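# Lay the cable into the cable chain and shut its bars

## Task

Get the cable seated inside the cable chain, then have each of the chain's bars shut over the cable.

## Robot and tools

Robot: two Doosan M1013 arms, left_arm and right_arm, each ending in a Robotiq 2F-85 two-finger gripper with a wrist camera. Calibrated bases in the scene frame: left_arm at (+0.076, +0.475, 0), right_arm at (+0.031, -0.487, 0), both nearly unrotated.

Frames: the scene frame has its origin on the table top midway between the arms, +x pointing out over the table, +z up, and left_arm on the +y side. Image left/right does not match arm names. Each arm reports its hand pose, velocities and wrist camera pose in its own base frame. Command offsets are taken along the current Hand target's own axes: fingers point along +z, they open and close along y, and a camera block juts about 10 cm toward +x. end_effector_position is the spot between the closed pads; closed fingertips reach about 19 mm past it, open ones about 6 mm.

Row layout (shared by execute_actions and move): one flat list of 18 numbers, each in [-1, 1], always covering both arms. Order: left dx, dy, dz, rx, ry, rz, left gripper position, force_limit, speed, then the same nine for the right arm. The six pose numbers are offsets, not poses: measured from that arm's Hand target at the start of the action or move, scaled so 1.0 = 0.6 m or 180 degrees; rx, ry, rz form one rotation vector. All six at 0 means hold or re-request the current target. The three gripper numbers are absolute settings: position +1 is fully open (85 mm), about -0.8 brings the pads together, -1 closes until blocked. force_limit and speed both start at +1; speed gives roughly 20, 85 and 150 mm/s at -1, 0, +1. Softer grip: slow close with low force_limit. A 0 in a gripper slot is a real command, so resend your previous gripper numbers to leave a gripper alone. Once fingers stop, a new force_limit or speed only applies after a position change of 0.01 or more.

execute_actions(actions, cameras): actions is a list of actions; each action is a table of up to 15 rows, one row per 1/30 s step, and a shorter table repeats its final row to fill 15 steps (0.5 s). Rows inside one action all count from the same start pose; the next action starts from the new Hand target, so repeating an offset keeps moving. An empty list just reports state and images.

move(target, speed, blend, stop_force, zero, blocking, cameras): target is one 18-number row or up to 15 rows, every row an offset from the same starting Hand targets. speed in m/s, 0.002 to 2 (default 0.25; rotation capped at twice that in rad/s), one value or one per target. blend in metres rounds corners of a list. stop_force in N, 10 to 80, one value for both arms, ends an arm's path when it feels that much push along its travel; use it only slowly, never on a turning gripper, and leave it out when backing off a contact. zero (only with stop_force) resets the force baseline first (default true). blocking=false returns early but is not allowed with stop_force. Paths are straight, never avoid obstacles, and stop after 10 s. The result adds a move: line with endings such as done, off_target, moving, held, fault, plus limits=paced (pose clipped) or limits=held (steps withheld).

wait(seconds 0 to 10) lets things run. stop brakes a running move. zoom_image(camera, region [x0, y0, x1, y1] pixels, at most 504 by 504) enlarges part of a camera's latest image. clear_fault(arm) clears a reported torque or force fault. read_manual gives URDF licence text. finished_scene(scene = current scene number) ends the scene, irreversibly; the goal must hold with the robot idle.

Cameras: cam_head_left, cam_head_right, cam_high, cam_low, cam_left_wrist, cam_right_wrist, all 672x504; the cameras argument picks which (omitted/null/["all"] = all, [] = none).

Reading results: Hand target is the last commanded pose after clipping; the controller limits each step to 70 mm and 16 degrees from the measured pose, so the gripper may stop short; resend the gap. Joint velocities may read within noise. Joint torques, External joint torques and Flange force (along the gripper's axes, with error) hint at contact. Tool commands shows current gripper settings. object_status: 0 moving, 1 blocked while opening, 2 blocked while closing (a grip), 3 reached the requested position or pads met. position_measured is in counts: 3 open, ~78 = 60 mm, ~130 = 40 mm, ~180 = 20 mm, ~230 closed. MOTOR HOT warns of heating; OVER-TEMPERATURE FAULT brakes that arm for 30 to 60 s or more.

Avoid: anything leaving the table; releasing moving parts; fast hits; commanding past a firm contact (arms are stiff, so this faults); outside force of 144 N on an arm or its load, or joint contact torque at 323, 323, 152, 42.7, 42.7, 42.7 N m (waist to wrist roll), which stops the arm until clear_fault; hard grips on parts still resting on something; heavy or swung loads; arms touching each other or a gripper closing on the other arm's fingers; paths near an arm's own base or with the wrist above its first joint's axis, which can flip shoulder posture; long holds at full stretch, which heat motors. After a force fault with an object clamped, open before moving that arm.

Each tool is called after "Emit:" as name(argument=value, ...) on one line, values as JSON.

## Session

Emit:
execute_actions(actions=[])

Scene clock: 0.00 s.
left_arm: end_effector_position=(+1.0959, -0.2595, +0.3185) position_measured=3 object_status=3 end_effector_quat_wxyz=(+0.021, +0.931, -0.055, +0.361) | right_arm: end_effector_position=(+1.0365, +0.4041, +0.1264) position_measured=3 object_status=3 end_effector_quat_wxyz=(+0.588, -0.501, -0.562, -0.294)
Joint positions: left_arm=[-0.294 0.668 1.096 0.196 0.654 2.855] | right_arm=[0.091 1.349 0.445 1.37 1.818 1.567]
Joint velocities: within noise
Joint torques (N m): no reading
External joint torques (N m): no reading
Flange force (N): no reading
Hand target: left_arm +1.0959, -0.2595, +0.3185; +0.021, +0.931, -0.055, +0.361 | right_arm +1.0365, +0.4041, +0.1264; +0.588, -0.501, -0.562, -0.294
Tool commands: left_gripper/position=+1.0 left_gripper/force_limit=+1.0 left_gripper/speed=+1.0 right_gripper/position=+1.0 right_gripper/force_limit=+1.0 right_gripper/speed=+1.0
camera_calibration:
cam_left_wrist: T_world_to_cam=[[-0.0917826, -0.995775, -0.00289392, -0.15215], [-0.947197, 0.088201, -0.308282, 1.16038], [0.307234, -0.0255538, -0.951291, 0.0837047], [0, 0, 0, 1]] pos_world=[1.05943, -0.251715, 0.43691]
cam_right_wrist: T_world_to_cam=[[0.889006, 0.341481, -0.305056, -1.0063], [-0.0954556, -0.513366, -0.852844, 0.427982], [-0.447835, 0.787303, -0.423789, 0.325012], [0, 0, 0, 1]] pos_world=[1.08101, 0.307461, 0.19576]

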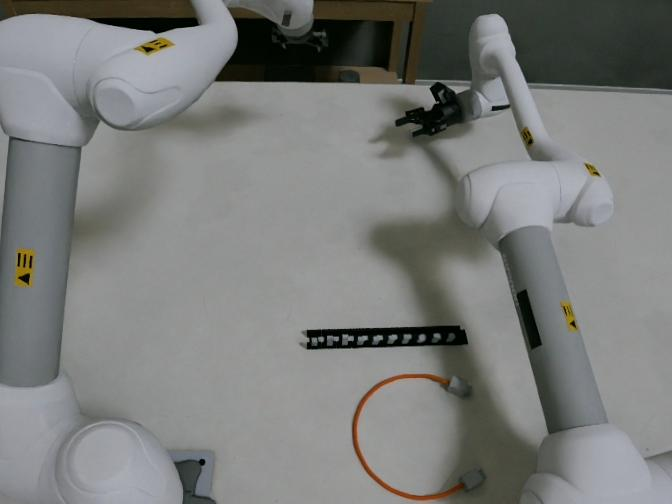

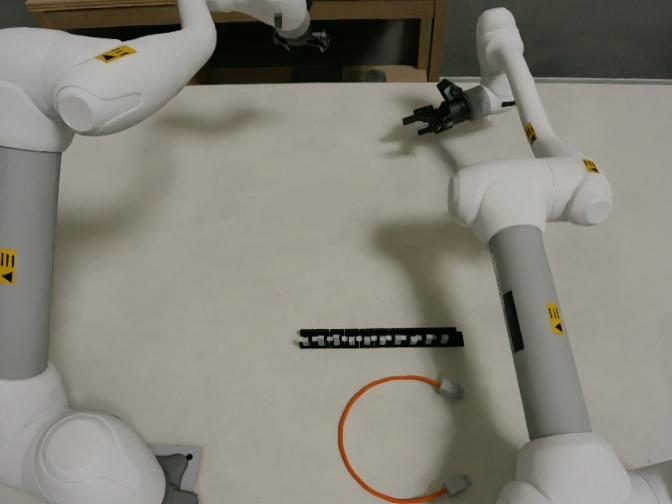

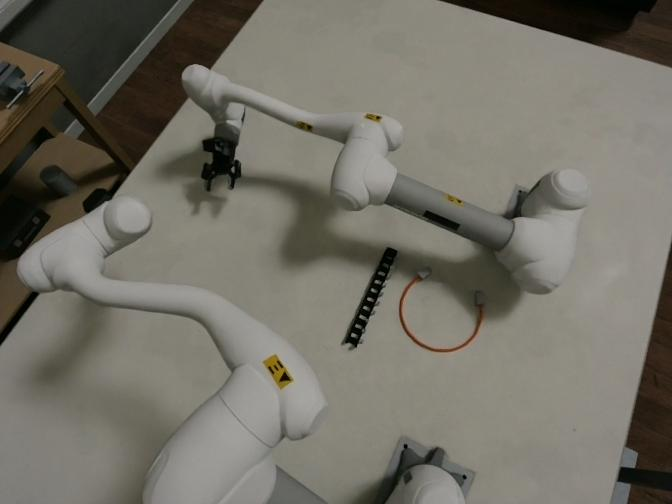

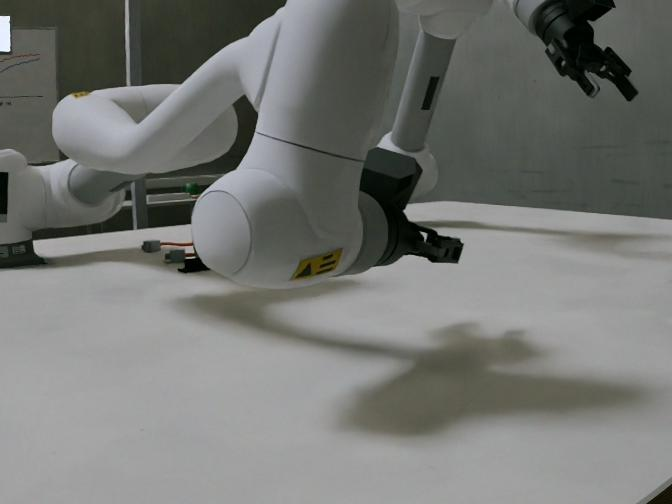

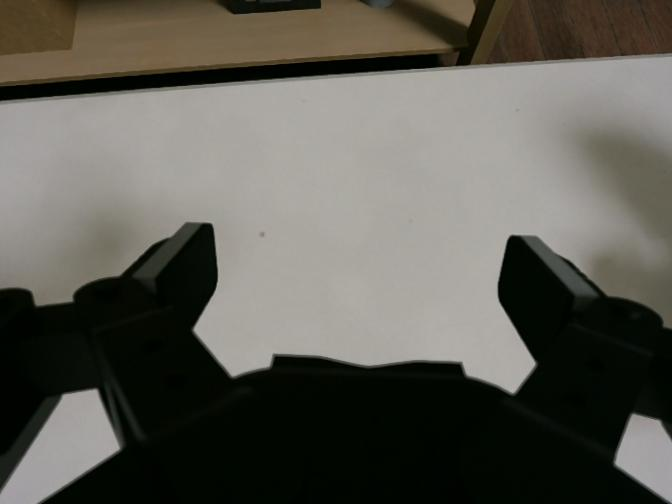

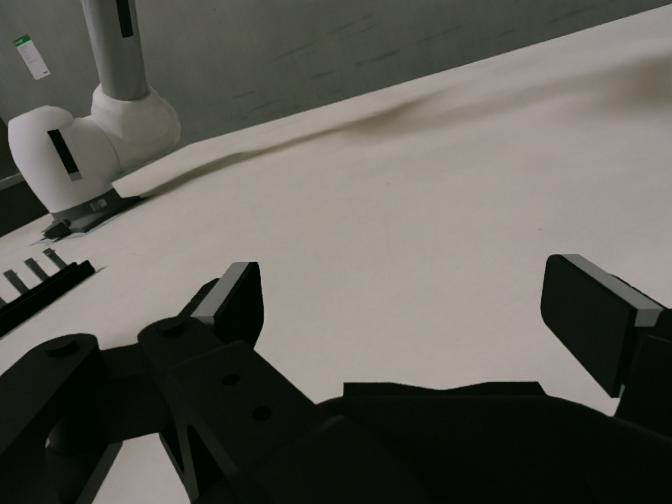

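Emit:
zoom_image(camera="cam_head_left", region=[280, 310, 500, 504])

Emit:
zoom_image(camera="cam_high", region=[320, 230, 500, 370])

Scaled by 2.291 from the camera's 672x504 image, which has a finer 960x720 frame.

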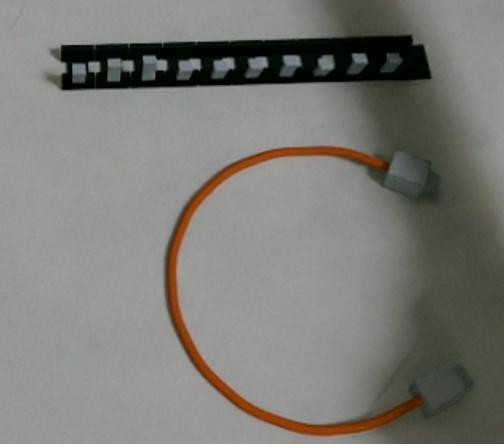

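Scaled by 2.800 from the camera's 672x504 image, which has a finer 960x720 frame.

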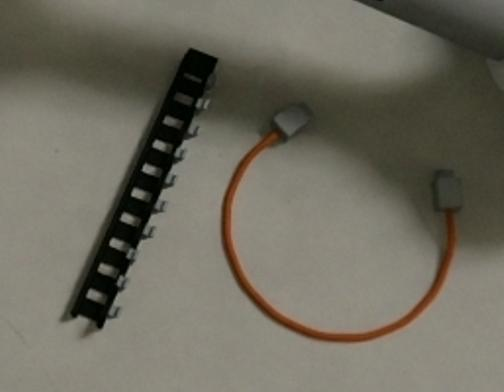

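Emit:
move(target=[-0.687,0.183,-0.699,0.1978,-0.176,-0.5107,1,1,1,0.041,-0.942,0.0655,-0.1445,-0.4334,0.03,1,1,1], speed=0.4, cameras=["cam_right_wrist","cam_left_wrist"])

Scene clock: 5.27 s.
left_arm: end_effector_position=(+0.4998, -0.2996, +0.3502) position_measured=3 object_status=3 end_effector_quat_wxyz=(+0.000, +0.707, +0.708, +0.000) | right_arm: end_effector_position=(+0.5125, +0.2625, +0.2907) position_measured=3 object_status=3 end_effector_quat_wxyz=(+0.000, +0.707, +0.707, +0.000)
Joint positions: left_arm=[-0.599 0.062 1.748 0 1.331 0.97] | right_arm=[0.413 0.08 1.841 0.001 1.221 1.984]
Joint velocities: within noise
Joint torques (N m): left_arm=[-1.87 -49.6 -39.51 4.4 0.54 -0.34] | right_arm=[1.78 -50.02 -41.54 4.1 -0.1 0.06]
External joint torques (N m): left_arm=[1.69 1.41 -2.38 -0.08 -0.52 0.34] | right_arm=[-2.01 1.05 1.11 0.06 0.07 -0.06]
Flange force (N): left_arm=[-0.4 7.3 -1.9] | right_arm=[-3.4 1.2 1.9]
Hand target: left_arm +0.4998, -0.2996, +0.3502; +0.000, +0.707, +0.708, +0.000 | right_arm +0.5125, +0.2626, +0.2908; +0.000, +0.707, +0.707, +0.000
Off the commanded pose: left_arm 0.000 m, 0 deg | right_arm 0.000 m, 0 deg.
move: done
camera_calibration:
cam_left_wrist: T_world_to_cam=[[0.999641, 0.0189572, -0.0189454, -0.482523], [0.0250968, -0.910166, 0.413483, -0.428683], [-0.00940493, -0.41381, -0.910315, 0.323538], [0, 0, 0, 1]] pos_world=[0.496151, -0.247142, 0.462633]
cam_right_wrist: T_world_to_cam=[[0.998518, -0.0454261, -0.0299694, -0.476608], [-0.0333966, -0.94628, 0.321619, 0.185818], [-0.0429693, -0.320142, -0.946395, 0.50666], [0, 0, 0, 1]] pos_world=[0.503878, 0.316389, 0.405454]
Images, in order (width x height): cam_left_wrist 672x504, cam_right_wrist 672x504.

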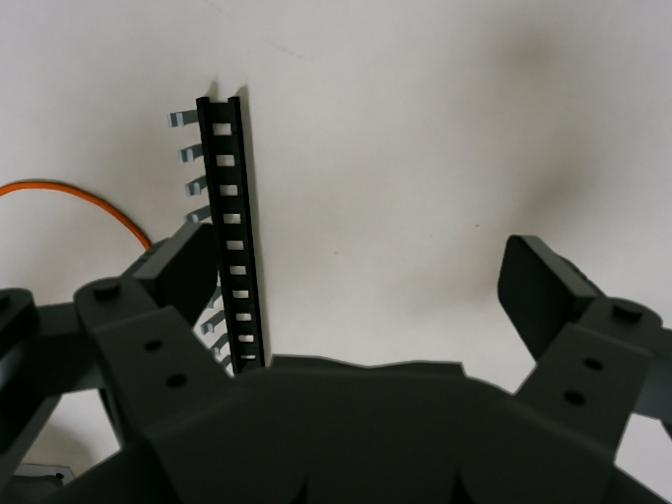

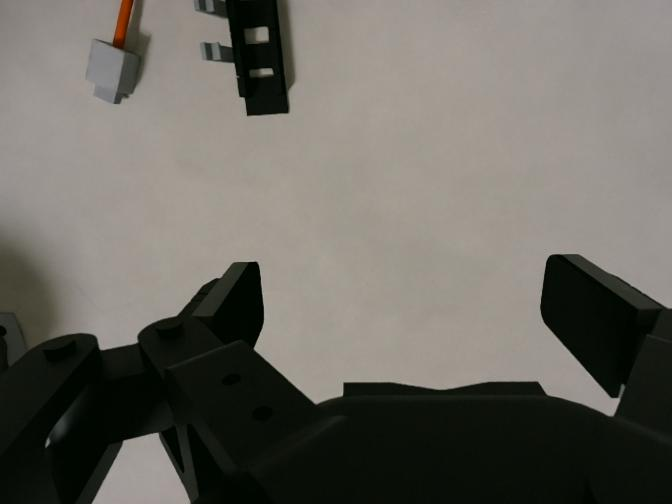

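Emit:
move(target=[-0.433,-0.6,0.05,0,0,0,1,1,1,-0.04,-0.15,0.0,0,0,0,1,1,1], speed=0.3, cameras=["cam_right_wrist","cam_left_wrist"])

Scene clock: 6.87 s.
left_arm: end_effector_position=(+0.3419, -0.4125, +0.3370) position_measured=3 object_status=3 end_effector_quat_wxyz=(+0.000, +0.707, +0.707, -0.001) | right_arm: end_effector_position=(+0.4605, +0.2488, +0.2907) position_measured=3 object_status=3 end_effector_quat_wxyz=(+0.000, +0.707, +0.707, +0.000)
Joint positions: left_arm=[-0.942 -0.007 1.845 -0.003 1.305 0.63] | right_arm=[0.429 -0.004 1.928 0.001 1.217 2]
Joint velocities: within noise
Joint torques (N m): left_arm=[-2.2 -41.6 -39.71 4.4 0.53 -0.38] | right_arm=[2.34 -41.48 -42 4.11 -0.04 -0.01]
External joint torques (N m): left_arm=[1.93 1.22 -1.86 -0.14 -0.49 0.38] | right_arm=[-2.44 1.47 1.65 0.05 0 0.01]
Flange force (N): left_arm=[-1.3 6.7 -1.2] | right_arm=[-4.4 1.7 3.0]
Hand target: left_arm +0.3419, -0.4125, +0.3370; +0.000, +0.707, +0.707, -0.001 (not the last commanded pose) | right_arm +0.4605, +0.2487, +0.2907; +0.000, +0.707, +0.707, +0.000 (not the last commanded pose)
Off the commanded pose: left_arm 0.250 m, 0 deg | right_arm 0.039 m, 0 deg.
move: held (left_arm; a check stopped the path), off_target (right_arm; braked when a check withheld steps of left_arm); limits=held
pose unreachable (left arm): on one or more control steps of this call, first in action 0 (counted from 0), this arm could not follow its commanded pose, so it was not sent that pose on those steps. It may still have moved: this result reports where it is.
cause: moving toward the commanded pose would bring a part of the arm too close to another arm (a part of this arm just beyond joint 5 (wrist pitch) and a part of the right arm just beyond its joint 4 (forearm roll), along the way the arms are being sent, or toward where that arm still pushes).
camera_calibration:
cam_left_wrist: T_world_to_cam=[[0.999635, 0.0170292, -0.0209632, -0.322877], [0.0241939, -0.909596, 0.414789, -0.521972], [-0.0120045, -0.415145, -0.909676, 0.263385], [0, 0, 0, 1]] pos_world=[0.338549, -0.359942, 0.449335]
cam_right_wrist: T_world_to_cam=[[0.998518, -0.0454261, -0.0299694, -0.425315], [-0.0333966, -0.94628, 0.321619, 0.171055], [-0.0429693, -0.320142, -0.946395, 0.499913], [0, 0, 0, 1]] pos_world=[0.451878, 0.302589, 0.405354]
Images, in order (width x height): cam_left_wrist 672x504, cam_right_wrist 672x504.

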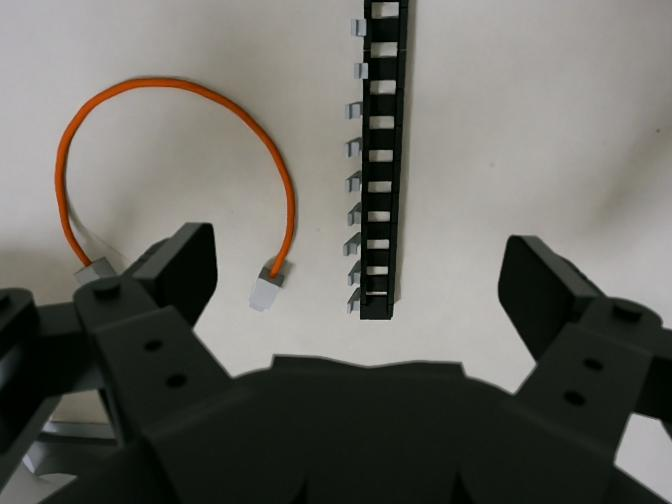

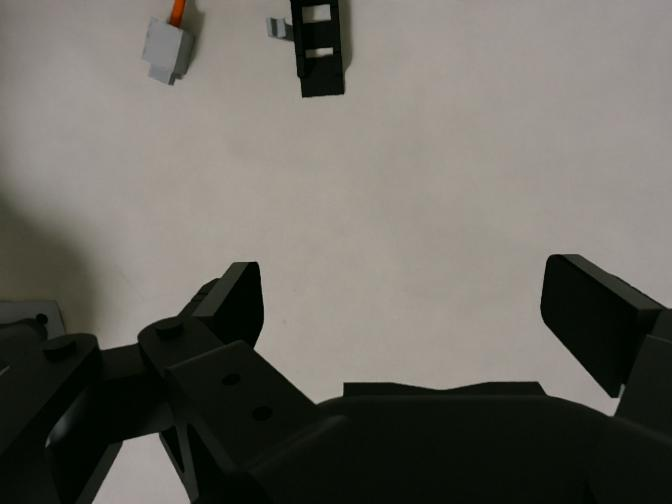

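Emit:
move(target=[0,0,0,0,0,0,0.2,-0.4,-1,-0.2,0.45,0.0,0,0,0,1,1,1], speed=0.4, cameras=[])

Emit:
move(target=[-0.4125,-0.453,0.1,0,0,0,0.2,-0.4,-1,0,0,0.0,0,0,0,0.2,-0.4,-1], speed=0.3, cameras=["cam_left_wrist"])

Scene clock: 9.50 s.
left_arm: end_effector_position=(+0.3419, -0.4125, +0.3370) position_measured=104 object_status=0 end_effector_quat_wxyz=(+0.000, +0.707, +0.707, -0.001) | right_arm: end_effector_position=(+0.7304, +0.1286, +0.2907) position_measured=3 object_status=3 end_effector_quat_wxyz=(+0.000, +0.707, +0.707, +0.000)
Joint positions: left_arm=[-0.942 -0.007 1.844 -0.003 1.305 0.63] | right_arm=[0.127 0.337 1.522 0.001 1.283 1.698]
Joint velocities: within noise
Joint torques (N m): left_arm=[-2.14 -41.81 -39.37 4.35 0.58 -0.32] | right_arm=[1.85 -75.81 -42.36 4.2 -0.05 -0.06]
External joint torques (N m): left_arm=[2.03 1.34 -2.22 -0.08 -0.53 0.32] | right_arm=[-2.3 0.06 1.27 0.04 0.04 0.06]
Flange force (N): left_arm=[-1.8 7.2 -1.6] | right_arm=[-3.5 -2.2 1.5]
Hand target: left_arm +0.3419, -0.4125, +0.3370; +0.000, +0.707, +0.707, -0.001 | right_arm +0.7304, +0.1286, +0.2907; +0.000, +0.707, +0.707, +0.000
Off the commanded pose: left_arm 0.000 m, 0 deg | right_arm 0.000 m, 0 deg.
move: done
No camera images: "cameras" was empty.

Scene clock: 11.67 s.
left_arm: end_effector_position=(+0.1284, -0.6047, +0.2908) position_measured=104 object_status=3 end_effector_quat_wxyz=(+0.000, +0.708, +0.707, -0.002) | right_arm: end_effector_position=(+0.7304, +0.1286, +0.2907) position_measured=104 object_status=0 end_effector_quat_wxyz=(+0.000, +0.707, +0.707, +0.000)
Joint positions: left_arm=[-1.416 0.146 1.766 -0.004 1.229 0.158] | right_arm=[0.127 0.337 1.522 0.001 1.283 1.698]
Joint velocities: within noise
Joint torques (N m): left_arm=[-1.93 -57.29 -38.56 4.21 0.61 -0.34] | right_arm=[1.95 -76.24 -42.37 4.2 -0.02 -0.03]
External joint torques (N m): left_arm=[1.69 1.83 -2.08 -0.07 -0.57 0.34] | right_arm=[-2.18 -0.12 0.97 0.07 0 0.03]
Flange force (N): left_arm=[-5.8 4.6 -0.6] | right_arm=[-3.3 -1.8 1.1]
Hand target: left_arm +0.1284, -0.6047, +0.2908; +0.000, +0.708, +0.707, -0.002 (not the last commanded pose) | right_arm +0.7304, +0.1286, +0.2907; +0.000, +0.707, +0.707, +0.000
Off the commanded pose: left_arm 0.081 m, 0 deg | right_arm 0.000 m, 0 deg.
move: held (left_arm; a check stopped the path); limits=held
pose unreachable (left arm): on one or more control steps of this call, first in action 0 (counted from 0), this arm could not follow its commanded pose, so it was not sent that pose on those steps. It may still have moved: this result reports where it is.
cause: moving toward the commanded pose would bring a part of the arm too close to another arm (a part of this arm just beyond joint 5 (wrist pitch) and a part of the right arm just beyond its joint 2 (shoulder), at the place that arm is still heading or pushing toward).
camera_calibration:
cam_left_wrist: T_world_to_cam=[[0.999624, 0.0159852, -0.0222635, -0.107402], [0.0237938, -0.909301, 0.415458, -0.672438], [-0.013603, -0.415832, -0.90934, 0.138734], [0, 0, 0, 1]] pos_world=[0.125249, -0.552042, 0.403135]
Images, in order (width x height): cam_left_wrist 672x504.

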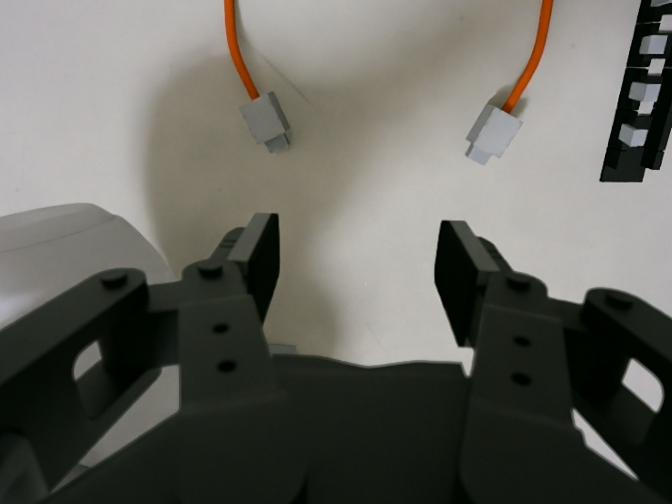

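Emit:
move(target=[[0.0562,-0.1457,0.15,0,0,-0.122,0.2,-0.4,-1,0,0,0.0,0,0,0,0.2,-0.4,-1],[0.0562,-0.1457,0.34,0,0,-0.122,0.2,-0.4,-1,0,0,0.0,0,0,0,0.2,-0.4,-1]], speed=0.25, cameras=["cam_left_wrist"])

Scene clock: 13.63 s.
left_arm: end_effector_position=(+0.0403, -0.5713, +0.0871) position_measured=104 object_status=3 end_effector_quat_wxyz=(-0.001, +0.560, +0.828, -0.002) | right_arm: end_effector_position=(+0.7304, +0.1286, +0.2907) position_measured=104 object_status=3 end_effector_quat_wxyz=(+0.000, +0.707, +0.707, +0.000)
Joint positions: left_arm=[-1.559 0.258 2.052 -0.005 0.829 -0.367] | right_arm=[0.127 0.337 1.522 0.001 1.283 1.698]
Joint velocities: within noise
Joint torques (N m): left_arm=[-1.92 -59.95 -29.07 3.35 0.31 -0.26] | right_arm=[2.07 -75.71 -42.38 4.18 -0.02 0.03]
External joint torques (N m): left_arm=[1.75 1.44 -2.93 -0.12 -0.27 0.26] | right_arm=[-2.41 -0.27 1.18 0.07 0 -0.03]
Flange force (N): left_arm=[-8.2 1.1 0.2] | right_arm=[-3.8 -2.5 1.3]
Hand target: left_arm +0.0403, -0.5713, +0.0870; -0.001, +0.560, +0.828, -0.002 | right_arm +0.7304, +0.1286, +0.2907; +0.000, +0.707, +0.707, +0.000
Off the commanded pose: left_arm 0.000 m, 0 deg | right_arm 0.000 m, 0 deg.
move: done
camera_calibration:
cam_left_wrist: T_world_to_cam=[[0.921045, 0.388791, -0.0227677, 0.191799], [0.36264, -0.834838, 0.414172, -0.526357], [0.142019, -0.389727, -0.909914, -0.025099], [0, 0, 0, 1]] pos_world=[0.0177874, -0.523774, 0.199531]
Images, in order (width x height): cam_left_wrist 672x504.

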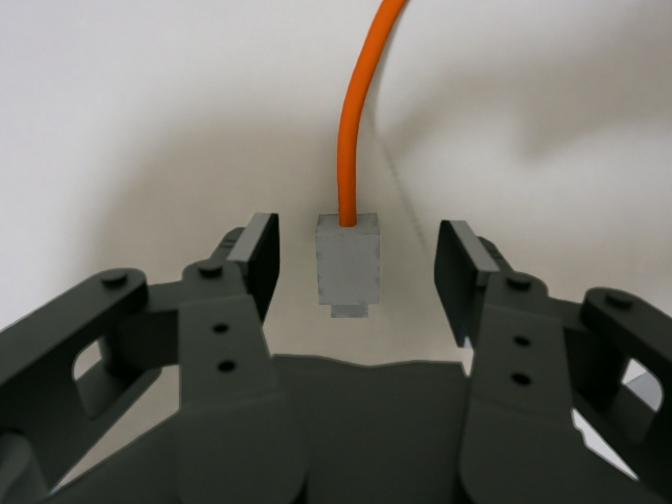

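Emit:
move(target=[0,0,0.1042,0,0,0,0.2,-0.4,-1,0,0,0.0,0,0,0,0.2,-0.4,-1], speed=0.06, stop_force=15, cameras=["cam_left_wrist"])

Emit:
move(target=[0,0,0,0,0,0,-1,-0.4,-1,0,0,0.0,0,0,0,0.2,-0.4,-1], cameras=["cam_left_wrist"])

Scene clock: 15.63 s.
left_arm: end_effector_position=(+0.0401, -0.5714, +0.0245) position_measured=104 object_status=3 end_effector_quat_wxyz=(-0.001, +0.560, +0.828, -0.002) | right_arm: end_effector_position=(+0.7304, +0.1286, +0.2907) position_measured=104 object_status=3 end_effector_quat_wxyz=(+0.000, +0.707, +0.707, +0.000)
Joint positions: left_arm=[-1.559 0.34 2.092 -0.005 0.708 -0.366] | right_arm=[0.127 0.337 1.522 0.001 1.283 1.698]
Joint velocities: within noise
Joint torques (N m): left_arm=[-2.02 -64.57 -26.19 2.91 0.57 -0.27] | right_arm=[2.09 -76.18 -42.25 4.2 -0.07 0.01]
External joint torques (N m): left_arm=[1.62 1.57 -2.03 -0.06 -0.52 0.27] | right_arm=[-2.37 -0.24 0.9 0.07 0.05 -0.01]
Flange force (N): left_arm=[-6.3 1.4 2.2] | right_arm=[-3.6 -1.8 0.9]
Hand target: left_arm +0.0401, -0.5714, +0.0245; -0.001, +0.560, +0.828, -0.002 | right_arm +0.7304, +0.1286, +0.2907; +0.000, +0.707, +0.707, +0.000
Off the commanded pose: left_arm 0.000 m, 0 deg | right_arm 0.000 m, 0 deg.
move: done
camera_calibration:
cam_left_wrist: T_world_to_cam=[[0.921072, 0.388722, -0.0228349, 0.190569], [0.362608, -0.834867, 0.41414, -0.500451], [0.141921, -0.389733, -0.909927, -0.0820699], [0, 0, 0, 1]] pos_world=[0.0175873, -0.523874, 0.136931]
Images, in order (width x height): cam_left_wrist 672x504.

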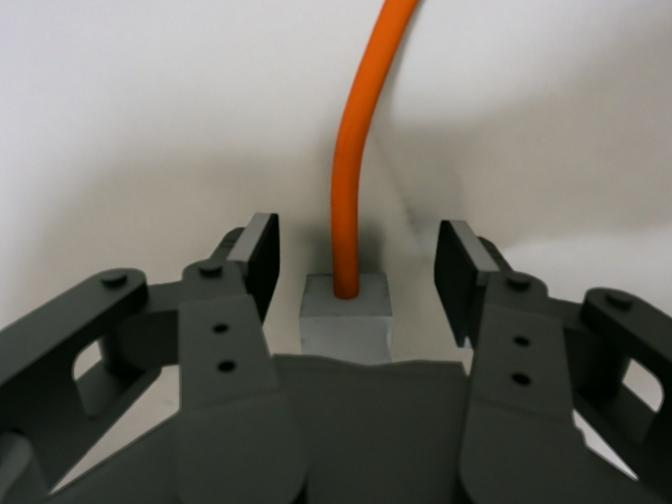

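Scene clock: 18.00 s.
left_arm: end_effector_position=(+0.0401, -0.5714, +0.0245) position_measured=212 object_status=0 end_effector_quat_wxyz=(-0.001, +0.560, +0.828, -0.002) | right_arm: end_effector_position=(+0.7304, +0.1286, +0.2907) position_measured=104 object_status=3 end_effector_quat_wxyz=(+0.000, +0.707, +0.707, +0.000)
Joint positions: left_arm=[-1.559 0.34 2.092 -0.005 0.708 -0.366] | right_arm=[0.127 0.337 1.522 0.001 1.283 1.698]
Joint velocities: within noise
Joint torques (N m): left_arm=[-1.81 -64.17 -25.82 2.98 0.38 -0.31] | right_arm=[2.13 -76 -42.44 4.19 -0.09 -0.01]
External joint torques (N m): left_arm=[1.61 1.12 -2.38 -0.14 -0.33 0.31] | right_arm=[-2.36 -0.39 1.11 0.08 0.07 0.01]
Flange force (N): left_arm=[-6.6 1.4 1.0] | right_arm=[-3.6 -2.5 1.1]
Hand target: left_arm +0.0401, -0.5714, +0.0245; -0.001, +0.560, +0.828, -0.002 | right_arm +0.7304, +0.1286, +0.2907; +0.000, +0.707, +0.707, +0.000
Off the commanded pose: left_arm 0.000 m, 0 deg | right_arm 0.000 m, 0 deg.
move: done
camera_calibration:
cam_left_wrist: T_world_to_cam=[[0.921072, 0.388722, -0.0228349, 0.190569], [0.362608, -0.834867, 0.41414, -0.500451], [0.141921, -0.389733, -0.909927, -0.0820699], [0, 0, 0, 1]] pos_world=[0.0175873, -0.523874, 0.136931]
Images, in order (width x height): cam_left_wrist 672x504.

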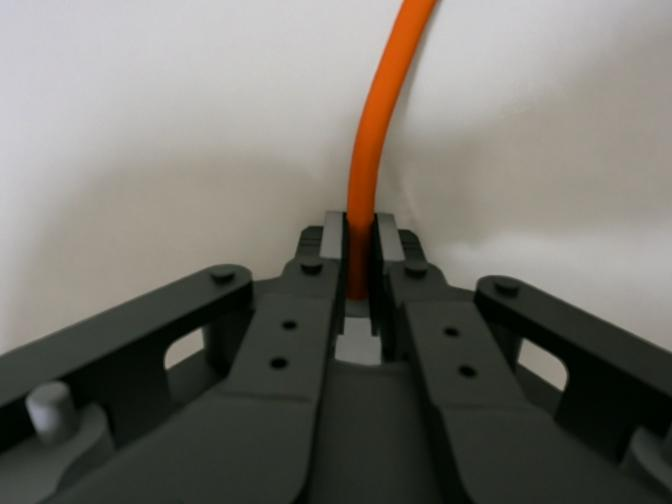

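Emit:
move(target=[[0,0,-0.17,0,0,0,-1,-0.4,-1,0,0,0.0,0,0,0,0.2,-0.4,-1],[0.25,0.342,-0.2425,0,0,0.622,-1,-0.4,-1,0,0,0.0,0,0,0,0.2,-0.4,-1]], speed=0.2, blend=0.05, cameras=["cam_left_wrist","cam_right_wrist","cam_head_left"])

Scene clock: 24.03 s.
left_arm: end_effector_position=(+0.1751, -0.3555, +0.1691) position_measured=212 object_status=2 end_effector_quat_wxyz=(+0.001, +1.000, -0.001, -0.002) | right_arm: end_effector_position=(+0.7304, +0.1286, +0.2907) position_measured=104 object_status=3 end_effector_quat_wxyz=(+0.000, +0.707, +0.707, +0.000)
Joint positions: left_arm=[-1.197 -0.113 2.274 -0.005 0.98 1.949] | right_arm=[0.127 0.337 1.522 0.001 1.283 1.698]
Joint velocities: within noise
Joint torques (N m): left_arm=[-2.21 -24.95 -34.33 3.77 0.36 -0.19] | right_arm=[1.97 -75.9 -42.28 4.18 0.02 -0.03]
External joint torques (N m): left_arm=[2.1 1.34 -1.6 -0.07 -0.41 0.19] | right_arm=[-2.37 -0.21 1.05 0.08 -0.03 0.03]
Flange force (N): left_arm=[7.6 2.2 0.7] | right_arm=[-3.6 -2.1 1.2]
Hand target: left_arm +0.1752, -0.3555, +0.1691; +0.001, +1.000, -0.001, -0.002 | right_arm +0.7304, +0.1286, +0.2907; +0.000, +0.707, +0.707, +0.000
Off the commanded pose: left_arm 0.000 m, 0 deg | right_arm 0.000 m, 0 deg.
move: done
camera_calibration:
cam_left_wrist: T_world_to_cam=[[0.0160487, -0.99973, -0.0168197, -0.350572], [-0.908797, -0.0215993, 0.416678, 0.0823422], [-0.416929, 0.00859855, -0.908898, 0.353781], [0, 0, 0, 1]] pos_world=[0.22796, -0.351741, 0.281344]
cam_right_wrist: T_world_to_cam=[[0.998518, -0.0454261, -0.0299694, -0.700275], [-0.0333966, -0.94628, 0.321619, 0.0663259], [-0.0429693, -0.320142, -0.946395, 0.47303], [0, 0, 0, 1]] pos_world=[0.721778, 0.182389, 0.405354]
Images, in order (width x height): cam_head_left 672x504, cam_left_wrist 672x504, cam_right_wrist 672x504.

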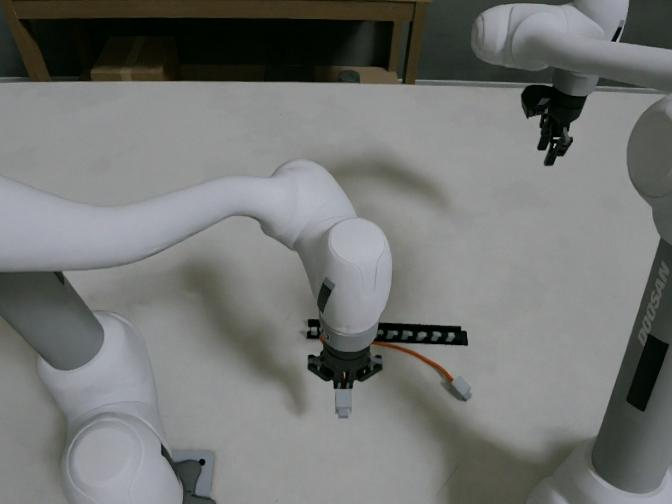

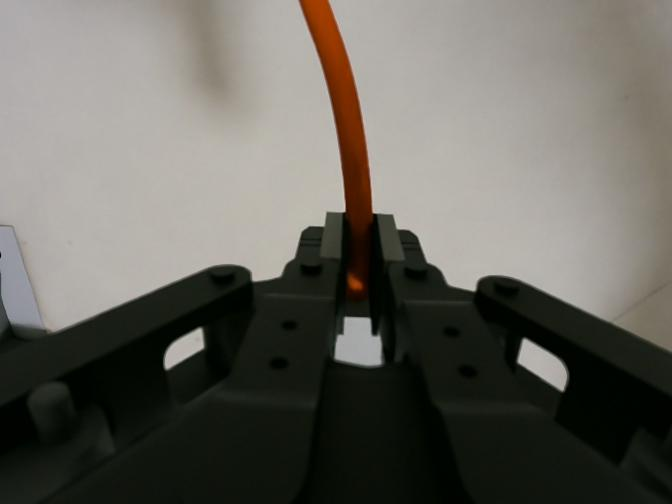

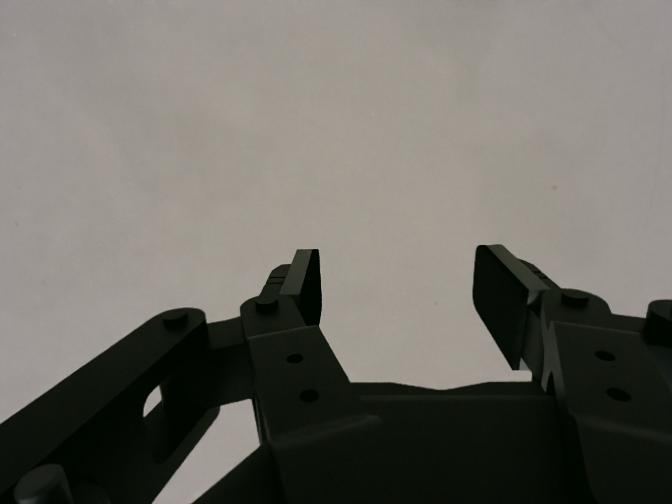

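Emit:
move(target=[0,0,0,0,0,0,-1,-0.4,-1,0.133,-0.567,0.0,0,0,0,0.2,-0.4,-1], speed=0.3, cameras=["cam_right_wrist"])

Scene clock: 25.80 s.
left_arm: end_effector_position=(+0.1752, -0.3555, +0.1691) position_measured=212 object_status=2 end_effector_quat_wxyz=(+0.001, +1.000, -0.001, -0.002) | right_arm: end_effector_position=(+0.3903, +0.2086, +0.2907) position_measured=104 object_status=3 end_effector_quat_wxyz=(+0.000, +0.707, +0.707, +0.000)
Joint positions: left_arm=[-1.197 -0.113 2.274 -0.005 0.98 1.949] | right_arm=[0.412 -0.138 2.051 0.001 1.228 1.983]
Joint velocities: within noise
Joint torques (N m): left_arm=[-2.11 -24.65 -34.32 3.91 0.3 -0.25] | right_arm=[2.43 -27.66 -41.68 4.12 -0.04 -0.04]
External joint torques (N m): left_arm=[1.99 1.04 -1.62 -0.21 -0.35 0.25] | right_arm=[-2.54 1.68 1.07 0.07 0 0.04]
Flange force (N): left_arm=[7.2 1.8 0.1] | right_arm=[-4.6 3.5 2.5]
Hand target: left_arm +0.1752, -0.3555, +0.1691; +0.001, +1.000, -0.001, -0.002 | right_arm +0.3903, +0.2086, +0.2907; +0.000, +0.707, +0.707, +0.000
Off the commanded pose: left_arm 0.000 m, 0 deg | right_arm 0.000 m, 0 deg.
move: done
camera_calibration:
cam_right_wrist: T_world_to_cam=[[0.998518, -0.0454238, -0.0299651, -0.357047], [-0.0333917, -0.94625, 0.321708, 0.130625], [-0.0429677, -0.320231, -0.946365, 0.484038], [0, 0, 0, 1]] pos_world=[0.381678, 0.262389, 0.405354]
Images, in order (width x height): cam_right_wrist 672x504.

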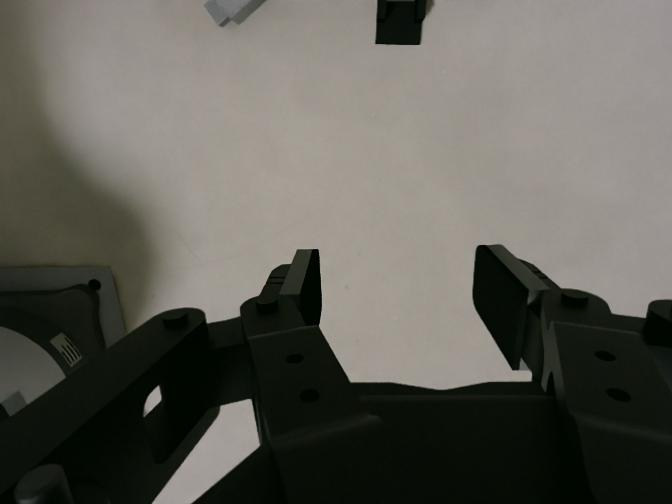

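Emit:
move(target=[0,0,0,0,0,0,-1,-0.4,-1,0.12,-0.08,0.0,0,0,0,0.2,-0.4,-1], speed=0.3, cameras=["cam_right_wrist"])

Scene clock: 26.77 s.
left_arm: end_effector_position=(+0.1752, -0.3555, +0.1691) position_measured=212 object_status=2 end_effector_quat_wxyz=(+0.001, +1.000, -0.001, -0.002) | right_arm: end_effector_position=(+0.3424, +0.2806, +0.2907) position_measured=104 object_status=3 end_effector_quat_wxyz=(+0.000, +0.707, +0.707, +0.000)
Joint positions: left_arm=[-1.197 -0.113 2.274 -0.005 0.98 1.949] | right_arm=[0.608 -0.138 2.051 0.001 1.228 2.179]
Joint velocities: within noise
Joint torques (N m): left_arm=[-2.38 -25.14 -34.3 3.85 0.32 -0.22] | right_arm=[2.74 -28.25 -41.68 4.11 0.01 -0.06]
External joint torques (N m): left_arm=[2.25 1.54 -1.63 -0.16 -0.37 0.22] | right_arm=[-2.83 2.1 1.17 0.05 -0.06 0.06]
Flange force (N): left_arm=[8.2 2.4 0.8] | right_arm=[-3.9 5.1 3.0]
Hand target: left_arm +0.1752, -0.3555, +0.1691; +0.001, +1.000, -0.001, -0.002 | right_arm +0.3423, +0.2806, +0.2907; +0.000, +0.707, +0.707, +0.000
Off the commanded pose: left_arm 0.000 m, 0 deg | right_arm 0.000 m, 0 deg.
move: done
camera_calibration:
cam_right_wrist: T_world_to_cam=[[0.998518, -0.0454261, -0.0299694, -0.305842], [-0.0333966, -0.94628, 0.321619, 0.197167], [-0.0429693, -0.320142, -0.946395, 0.505109], [0, 0, 0, 1]] pos_world=[0.333678, 0.334389, 0.405454]
Images, in order (width x height): cam_right_wrist 672x504.

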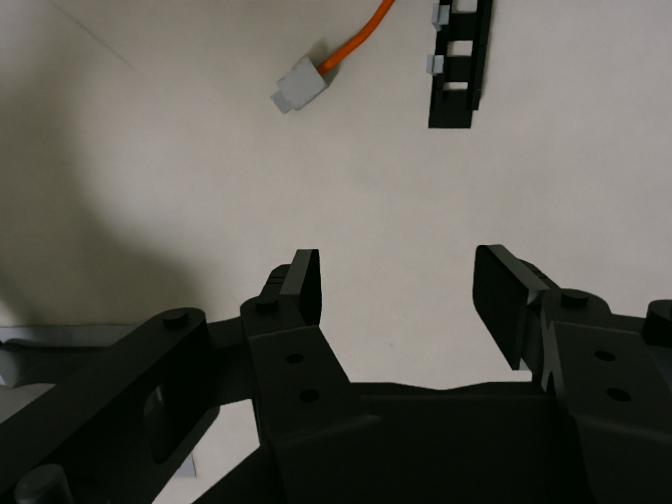

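Emit:
move(target=[[0,0,0,0,0,0,-1,-0.4,-1,0.1675,-0.0357,0.15,0,0,0.294,0.2,-0.4,-1],[0,0,0,0,0,0,-1,-0.4,-1,0.1675,-0.0357,0.3345,0,0,0.294,0.2,-0.4,-1]], speed=0.2, cameras=["cam_right_wrist"])

Scene clock: 29.50 s.
left_arm: end_effector_position=(+0.1752, -0.3555, +0.1691) position_measured=212 object_status=2 end_effector_quat_wxyz=(+0.001, +1.000, -0.001, -0.002) | right_arm: end_effector_position=(+0.3240, +0.3663, +0.2140) position_measured=104 object_status=3 end_effector_quat_wxyz=(-0.001, +0.924, +0.382, +0.000)
Joint positions: left_arm=[-1.197 -0.113 2.274 -0.005 0.98 1.949] | right_arm=[0.775 -0.003 2.078 0.002 1.066 3.131]
Joint velocities: within noise
Joint torques (N m): left_arm=[-2.12 -24.61 -34.36 3.82 0.36 -0.19] | right_arm=[2.37 -39.61 -38.77 3.75 -0.12 -0.06]
External joint torques (N m): left_arm=[2.03 0.98 -1.56 -0.12 -0.4 0.19] | right_arm=[-2.32 1.78 1.07 0.08 0.05 0.06]
Flange force (N): left_arm=[7.1 1.7 0.3] | right_arm=[1.1 4.6 2.7]
Hand target: left_arm +0.1752, -0.3555, +0.1691; +0.001, +1.000, -0.001, -0.002 | right_arm +0.3241, +0.3663, +0.2141; -0.001, +0.924, +0.382, +0.000 (not the last commanded pose)
Off the commanded pose: left_arm 0.000 m, 0 deg | right_arm 0.125 m, 8 deg.
move: held (right_arm; a check stopped the path); path passed 0 of 2 targets; limits=held
pose unreachable (right arm): on one or more control steps of this call, first in action 0 (counted from 0), this arm could not follow its commanded pose, so it was not sent that pose on those steps. It may still have moved: this result reports where it is.
cause: moving toward the commanded pose would bring a part of the arm too close to another arm (a part of this arm just beyond joint 4 (forearm roll) and a part of the left arm just beyond its joint 5 (wrist pitch), along the way the arms are being sent, or toward where that arm still pushes).
camera_calibration:
cam_right_wrist: T_world_to_cam=[[0.673164, -0.738791, -0.0322134, 0.0738746], [-0.692754, -0.64526, 0.322074, 0.405593], [-0.258732, -0.194493, -0.946166, 0.482997], [0, 0, 0, 1]] pos_world=[0.356213, 0.41023, 0.328744]
Images, in order (width x height): cam_right_wrist 672x504.

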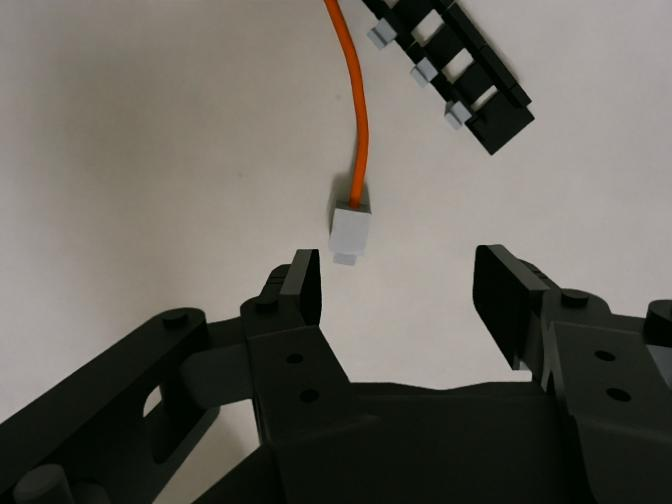

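Emit:
move(target=[0,-0.1667,0,0,0,0,-1,-0.4,-1,0,0,0,0,0,0,0.2,-0.4,-1], speed=0.2, cameras=["cam_right_wrist"])

Emit:
move(target=[0,0,0,0,0,0,-1,-0.4,-1,0.0067,-0.018,0.2067,0,0,0.05,0.2,-0.4,-1], speed=0.15, cameras=["cam_right_wrist"])

Scene clock: 30.87 s.
left_arm: end_effector_position=(+0.1753, -0.2555, +0.1689) position_measured=212 object_status=2 end_effector_quat_wxyz=(+0.001, +1.000, -0.001, -0.002) | right_arm: end_effector_position=(+0.3241, +0.3663, +0.2141) position_measured=104 object_status=3 end_effector_quat_wxyz=(-0.001, +0.924, +0.382, +0.000)
Joint positions: left_arm=[-1.077 -0.276 2.396 -0.005 1.021 2.068] | right_arm=[0.775 -0.003 2.078 0.002 1.066 3.131]
Joint velocities: within noise
Joint torques (N m): left_arm=[-1.32 -8.36 -34.78 3.88 0.42 -0.22] | right_arm=[2.8 -38.98 -38.6 3.78 -0.13 0.07]
External joint torques (N m): left_arm=[1.06 0.78 -2.19 -0.09 -0.48 0.22] | right_arm=[-2.85 1.34 0.88 0.04 0.05 -0.07]
Flange force (N): left_arm=[6.4 2.0 -0.7] | right_arm=[0.7 5.9 2.1]
Hand target: left_arm +0.1753, -0.2555, +0.1689; +0.001, +1.000, -0.001, -0.002 | right_arm +0.3241, +0.3663, +0.2141; -0.001, +0.924, +0.382, +0.000
Off the commanded pose: left_arm 0.000 m, 0 deg | right_arm 0.000 m, 0 deg.
move: done
camera_calibration:
cam_right_wrist: T_world_to_cam=[[0.673121, -0.738831, -0.0321962, 0.0738362], [-0.692838, -0.645247, 0.321919, 0.405705], [-0.258618, -0.194384, -0.94622, 0.48305], [0, 0, 0, 1]] pos_world=[0.356313, 0.41023, 0.328845]
Images, in order (width x height): cam_right_wrist 672x504.

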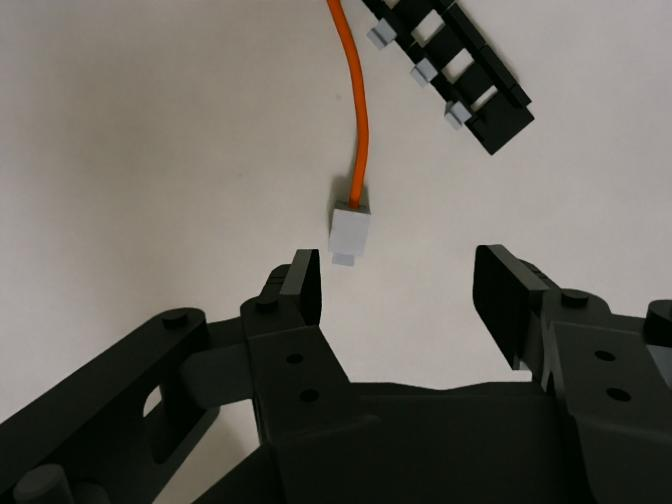

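Scene clock: 32.10 s.
left_arm: end_effector_position=(+0.1753, -0.2555, +0.1689) position_measured=212 object_status=2 end_effector_quat_wxyz=(+0.001, +1.000, -0.001, -0.002) | right_arm: end_effector_position=(+0.3192, +0.3770, +0.0902) position_measured=104 object_status=3 end_effector_quat_wxyz=(-0.001, +0.951, +0.308, +0.000)
Joint positions: left_arm=[-1.077 -0.276 2.396 -0.005 1.021 2.068] | right_arm=[0.797 0.145 2.192 0.003 0.804 3.31]
Joint velocities: within noise
Joint torques (N m): left_arm=[-1.98 -8.8 -35.08 3.85 0.48 -0.28] | right_arm=[2.68 -48.36 -31.86 3.2 -0.11 0]
External joint torques (N m): left_arm=[1.83 1.14 -1.82 -0.05 -0.54 0.29] | right_arm=[-2.68 1.68 0.79 -0.06 0.03 0]
Flange force (N): left_arm=[8.9 1.0 0.4] | right_arm=[1.9 5.1 2.9]
Hand target: left_arm +0.1753, -0.2555, +0.1689; +0.001, +1.000, -0.001, -0.002 | right_arm +0.3192, +0.3770, +0.0901; -0.001, +0.951, +0.308, +0.000
Off the commanded pose: left_arm 0.000 m, 0 deg | right_arm 0.000 m, 0 deg.
move: done
camera_calibration:
cam_right_wrist: T_world_to_cam=[[0.549275, -0.835016, -0.0323303, 0.15693], [-0.785126, -0.528932, 0.322193, 0.434719], [-0.286137, -0.151589, -0.946122, 0.359186], [0, 0, 0, 1]] pos_world=[0.357888, 0.415424, 0.204844]
Images, in order (width x height): cam_right_wrist 672x504.

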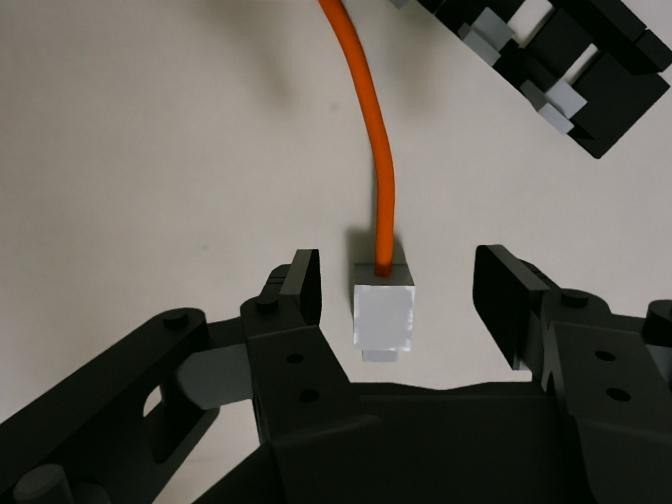

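Emit:
move(target=[0,0,0,0,0,0,-1,-0.4,-1,-0.0033,0.001,0.1095,0,0,0,0.2,-0.4,-1], speed=0.06, stop_force=15, cameras=["cam_right_wrist"])

Emit:
move(target=[0,0,0,0,0,0,-1,-0.4,-1,0,0,0.0,0,0,0,-1,-0.4,-1], cameras=["cam_right_wrist","cam_head_left"])

Scene clock: 34.27 s.
left_arm: end_effector_position=(+0.1753, -0.2555, +0.1689) position_measured=212 object_status=2 end_effector_quat_wxyz=(+0.001, +1.000, -0.001, -0.002) | right_arm: end_effector_position=(+0.3179, +0.3755, +0.0244) position_measured=104 object_status=3 end_effector_quat_wxyz=(-0.001, +0.951, +0.308, +0.000)
Joint positions: left_arm=[-1.077 -0.276 2.396 -0.005 1.021 2.068] | right_arm=[0.797 0.241 2.241 0.003 0.659 3.309]
Joint velocities: within noise
Joint torques (N m): left_arm=[-2.24 -8.8 -35.32 3.9 0.43 -0.34] | right_arm=[2.53 -52.69 -27.13 2.62 -0.1 0.01]
External joint torques (N m): left_arm=[1.93 1.23 -1.58 -0.11 -0.48 0.34] | right_arm=[-2.58 0.85 0.85 0.03 0.03 -0.01]
Flange force (N): left_arm=[9.3 0.6 0.7] | right_arm=[0.5 5.3 1.8]
Hand target: left_arm +0.1753, -0.2555, +0.1689; +0.001, +1.000, -0.001, -0.002 | right_arm +0.3179, +0.3755, +0.0244; -0.001, +0.951, +0.308, +0.000
Off the commanded pose: left_arm 0.000 m, 0 deg | right_arm 0.000 m, 0 deg.
move: done
camera_calibration:
cam_right_wrist: T_world_to_cam=[[0.549296, -0.835005, -0.0322502, 0.154241], [-0.785113, -0.528921, 0.322243, 0.454089], [-0.286132, -0.151687, -0.946107, 0.296369], [0, 0, 0, 1]] pos_world=[0.356588, 0.413924, 0.139044]
Images, in order (width x height): cam_right_wrist 672x504.

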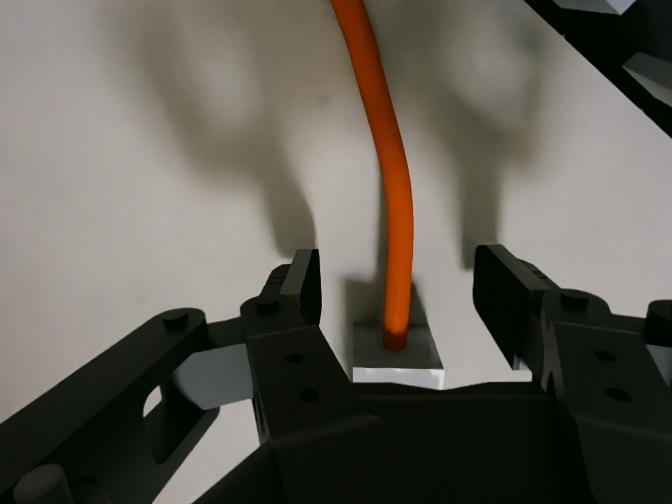

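Scene clock: 36.63 s.
left_arm: end_effector_position=(+0.1753, -0.2555, +0.1689) position_measured=212 object_status=2 end_effector_quat_wxyz=(+0.001, +1.000, -0.001, -0.002) | right_arm: end_effector_position=(+0.3179, +0.3755, +0.0244) position_measured=212 object_status=0 end_effector_quat_wxyz=(-0.001, +0.951, +0.308, +0.000)
Joint positions: left_arm=[-1.077 -0.276 2.396 -0.005 1.021 2.068] | right_arm=[0.797 0.241 2.241 0.003 0.659 3.309]
Joint velocities: within noise
Joint torques (N m): left_arm=[-2.03 -8.44 -35.22 3.88 0.44 -0.31] | right_arm=[2.35 -52.48 -27.06 2.67 -0.1 0.04]
External joint torques (N m): left_arm=[1.95 0.73 -1.66 -0.09 -0.49 0.31] | right_arm=[-2.31 0.43 0.66 0 0.02 -0.04]
Flange force (N): left_arm=[8.7 -0.2 0.0] | right_arm=[0.2 4.9 1.0]
Hand target: left_arm +0.1753, -0.2555, +0.1689; +0.001, +1.000, -0.001, -0.002 | right_arm +0.3179, +0.3755, +0.0244; -0.001, +0.951, +0.308, +0.000
Off the commanded pose: left_arm 0.000 m, 0 deg | right_arm 0.000 m, 0 deg.
move: done
camera_calibration:
cam_right_wrist: T_world_to_cam=[[0.549296, -0.835005, -0.0322502, 0.154241], [-0.785113, -0.528921, 0.322243, 0.454089], [-0.286132, -0.151687, -0.946107, 0.296369], [0, 0, 0, 1]] pos_world=[0.356588, 0.413924, 0.139044]
Images, in order (width x height): cam_head_left 672x504, cam_right_wrist 672x504.

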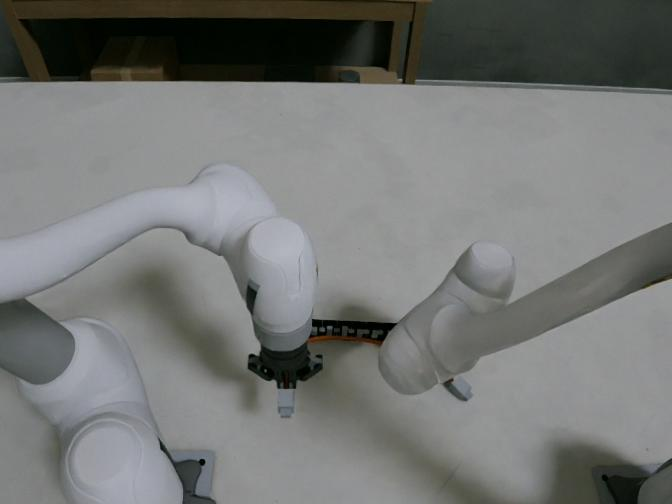

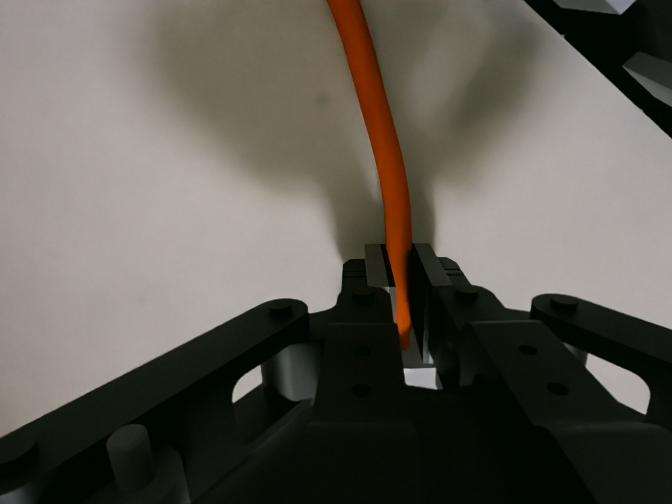

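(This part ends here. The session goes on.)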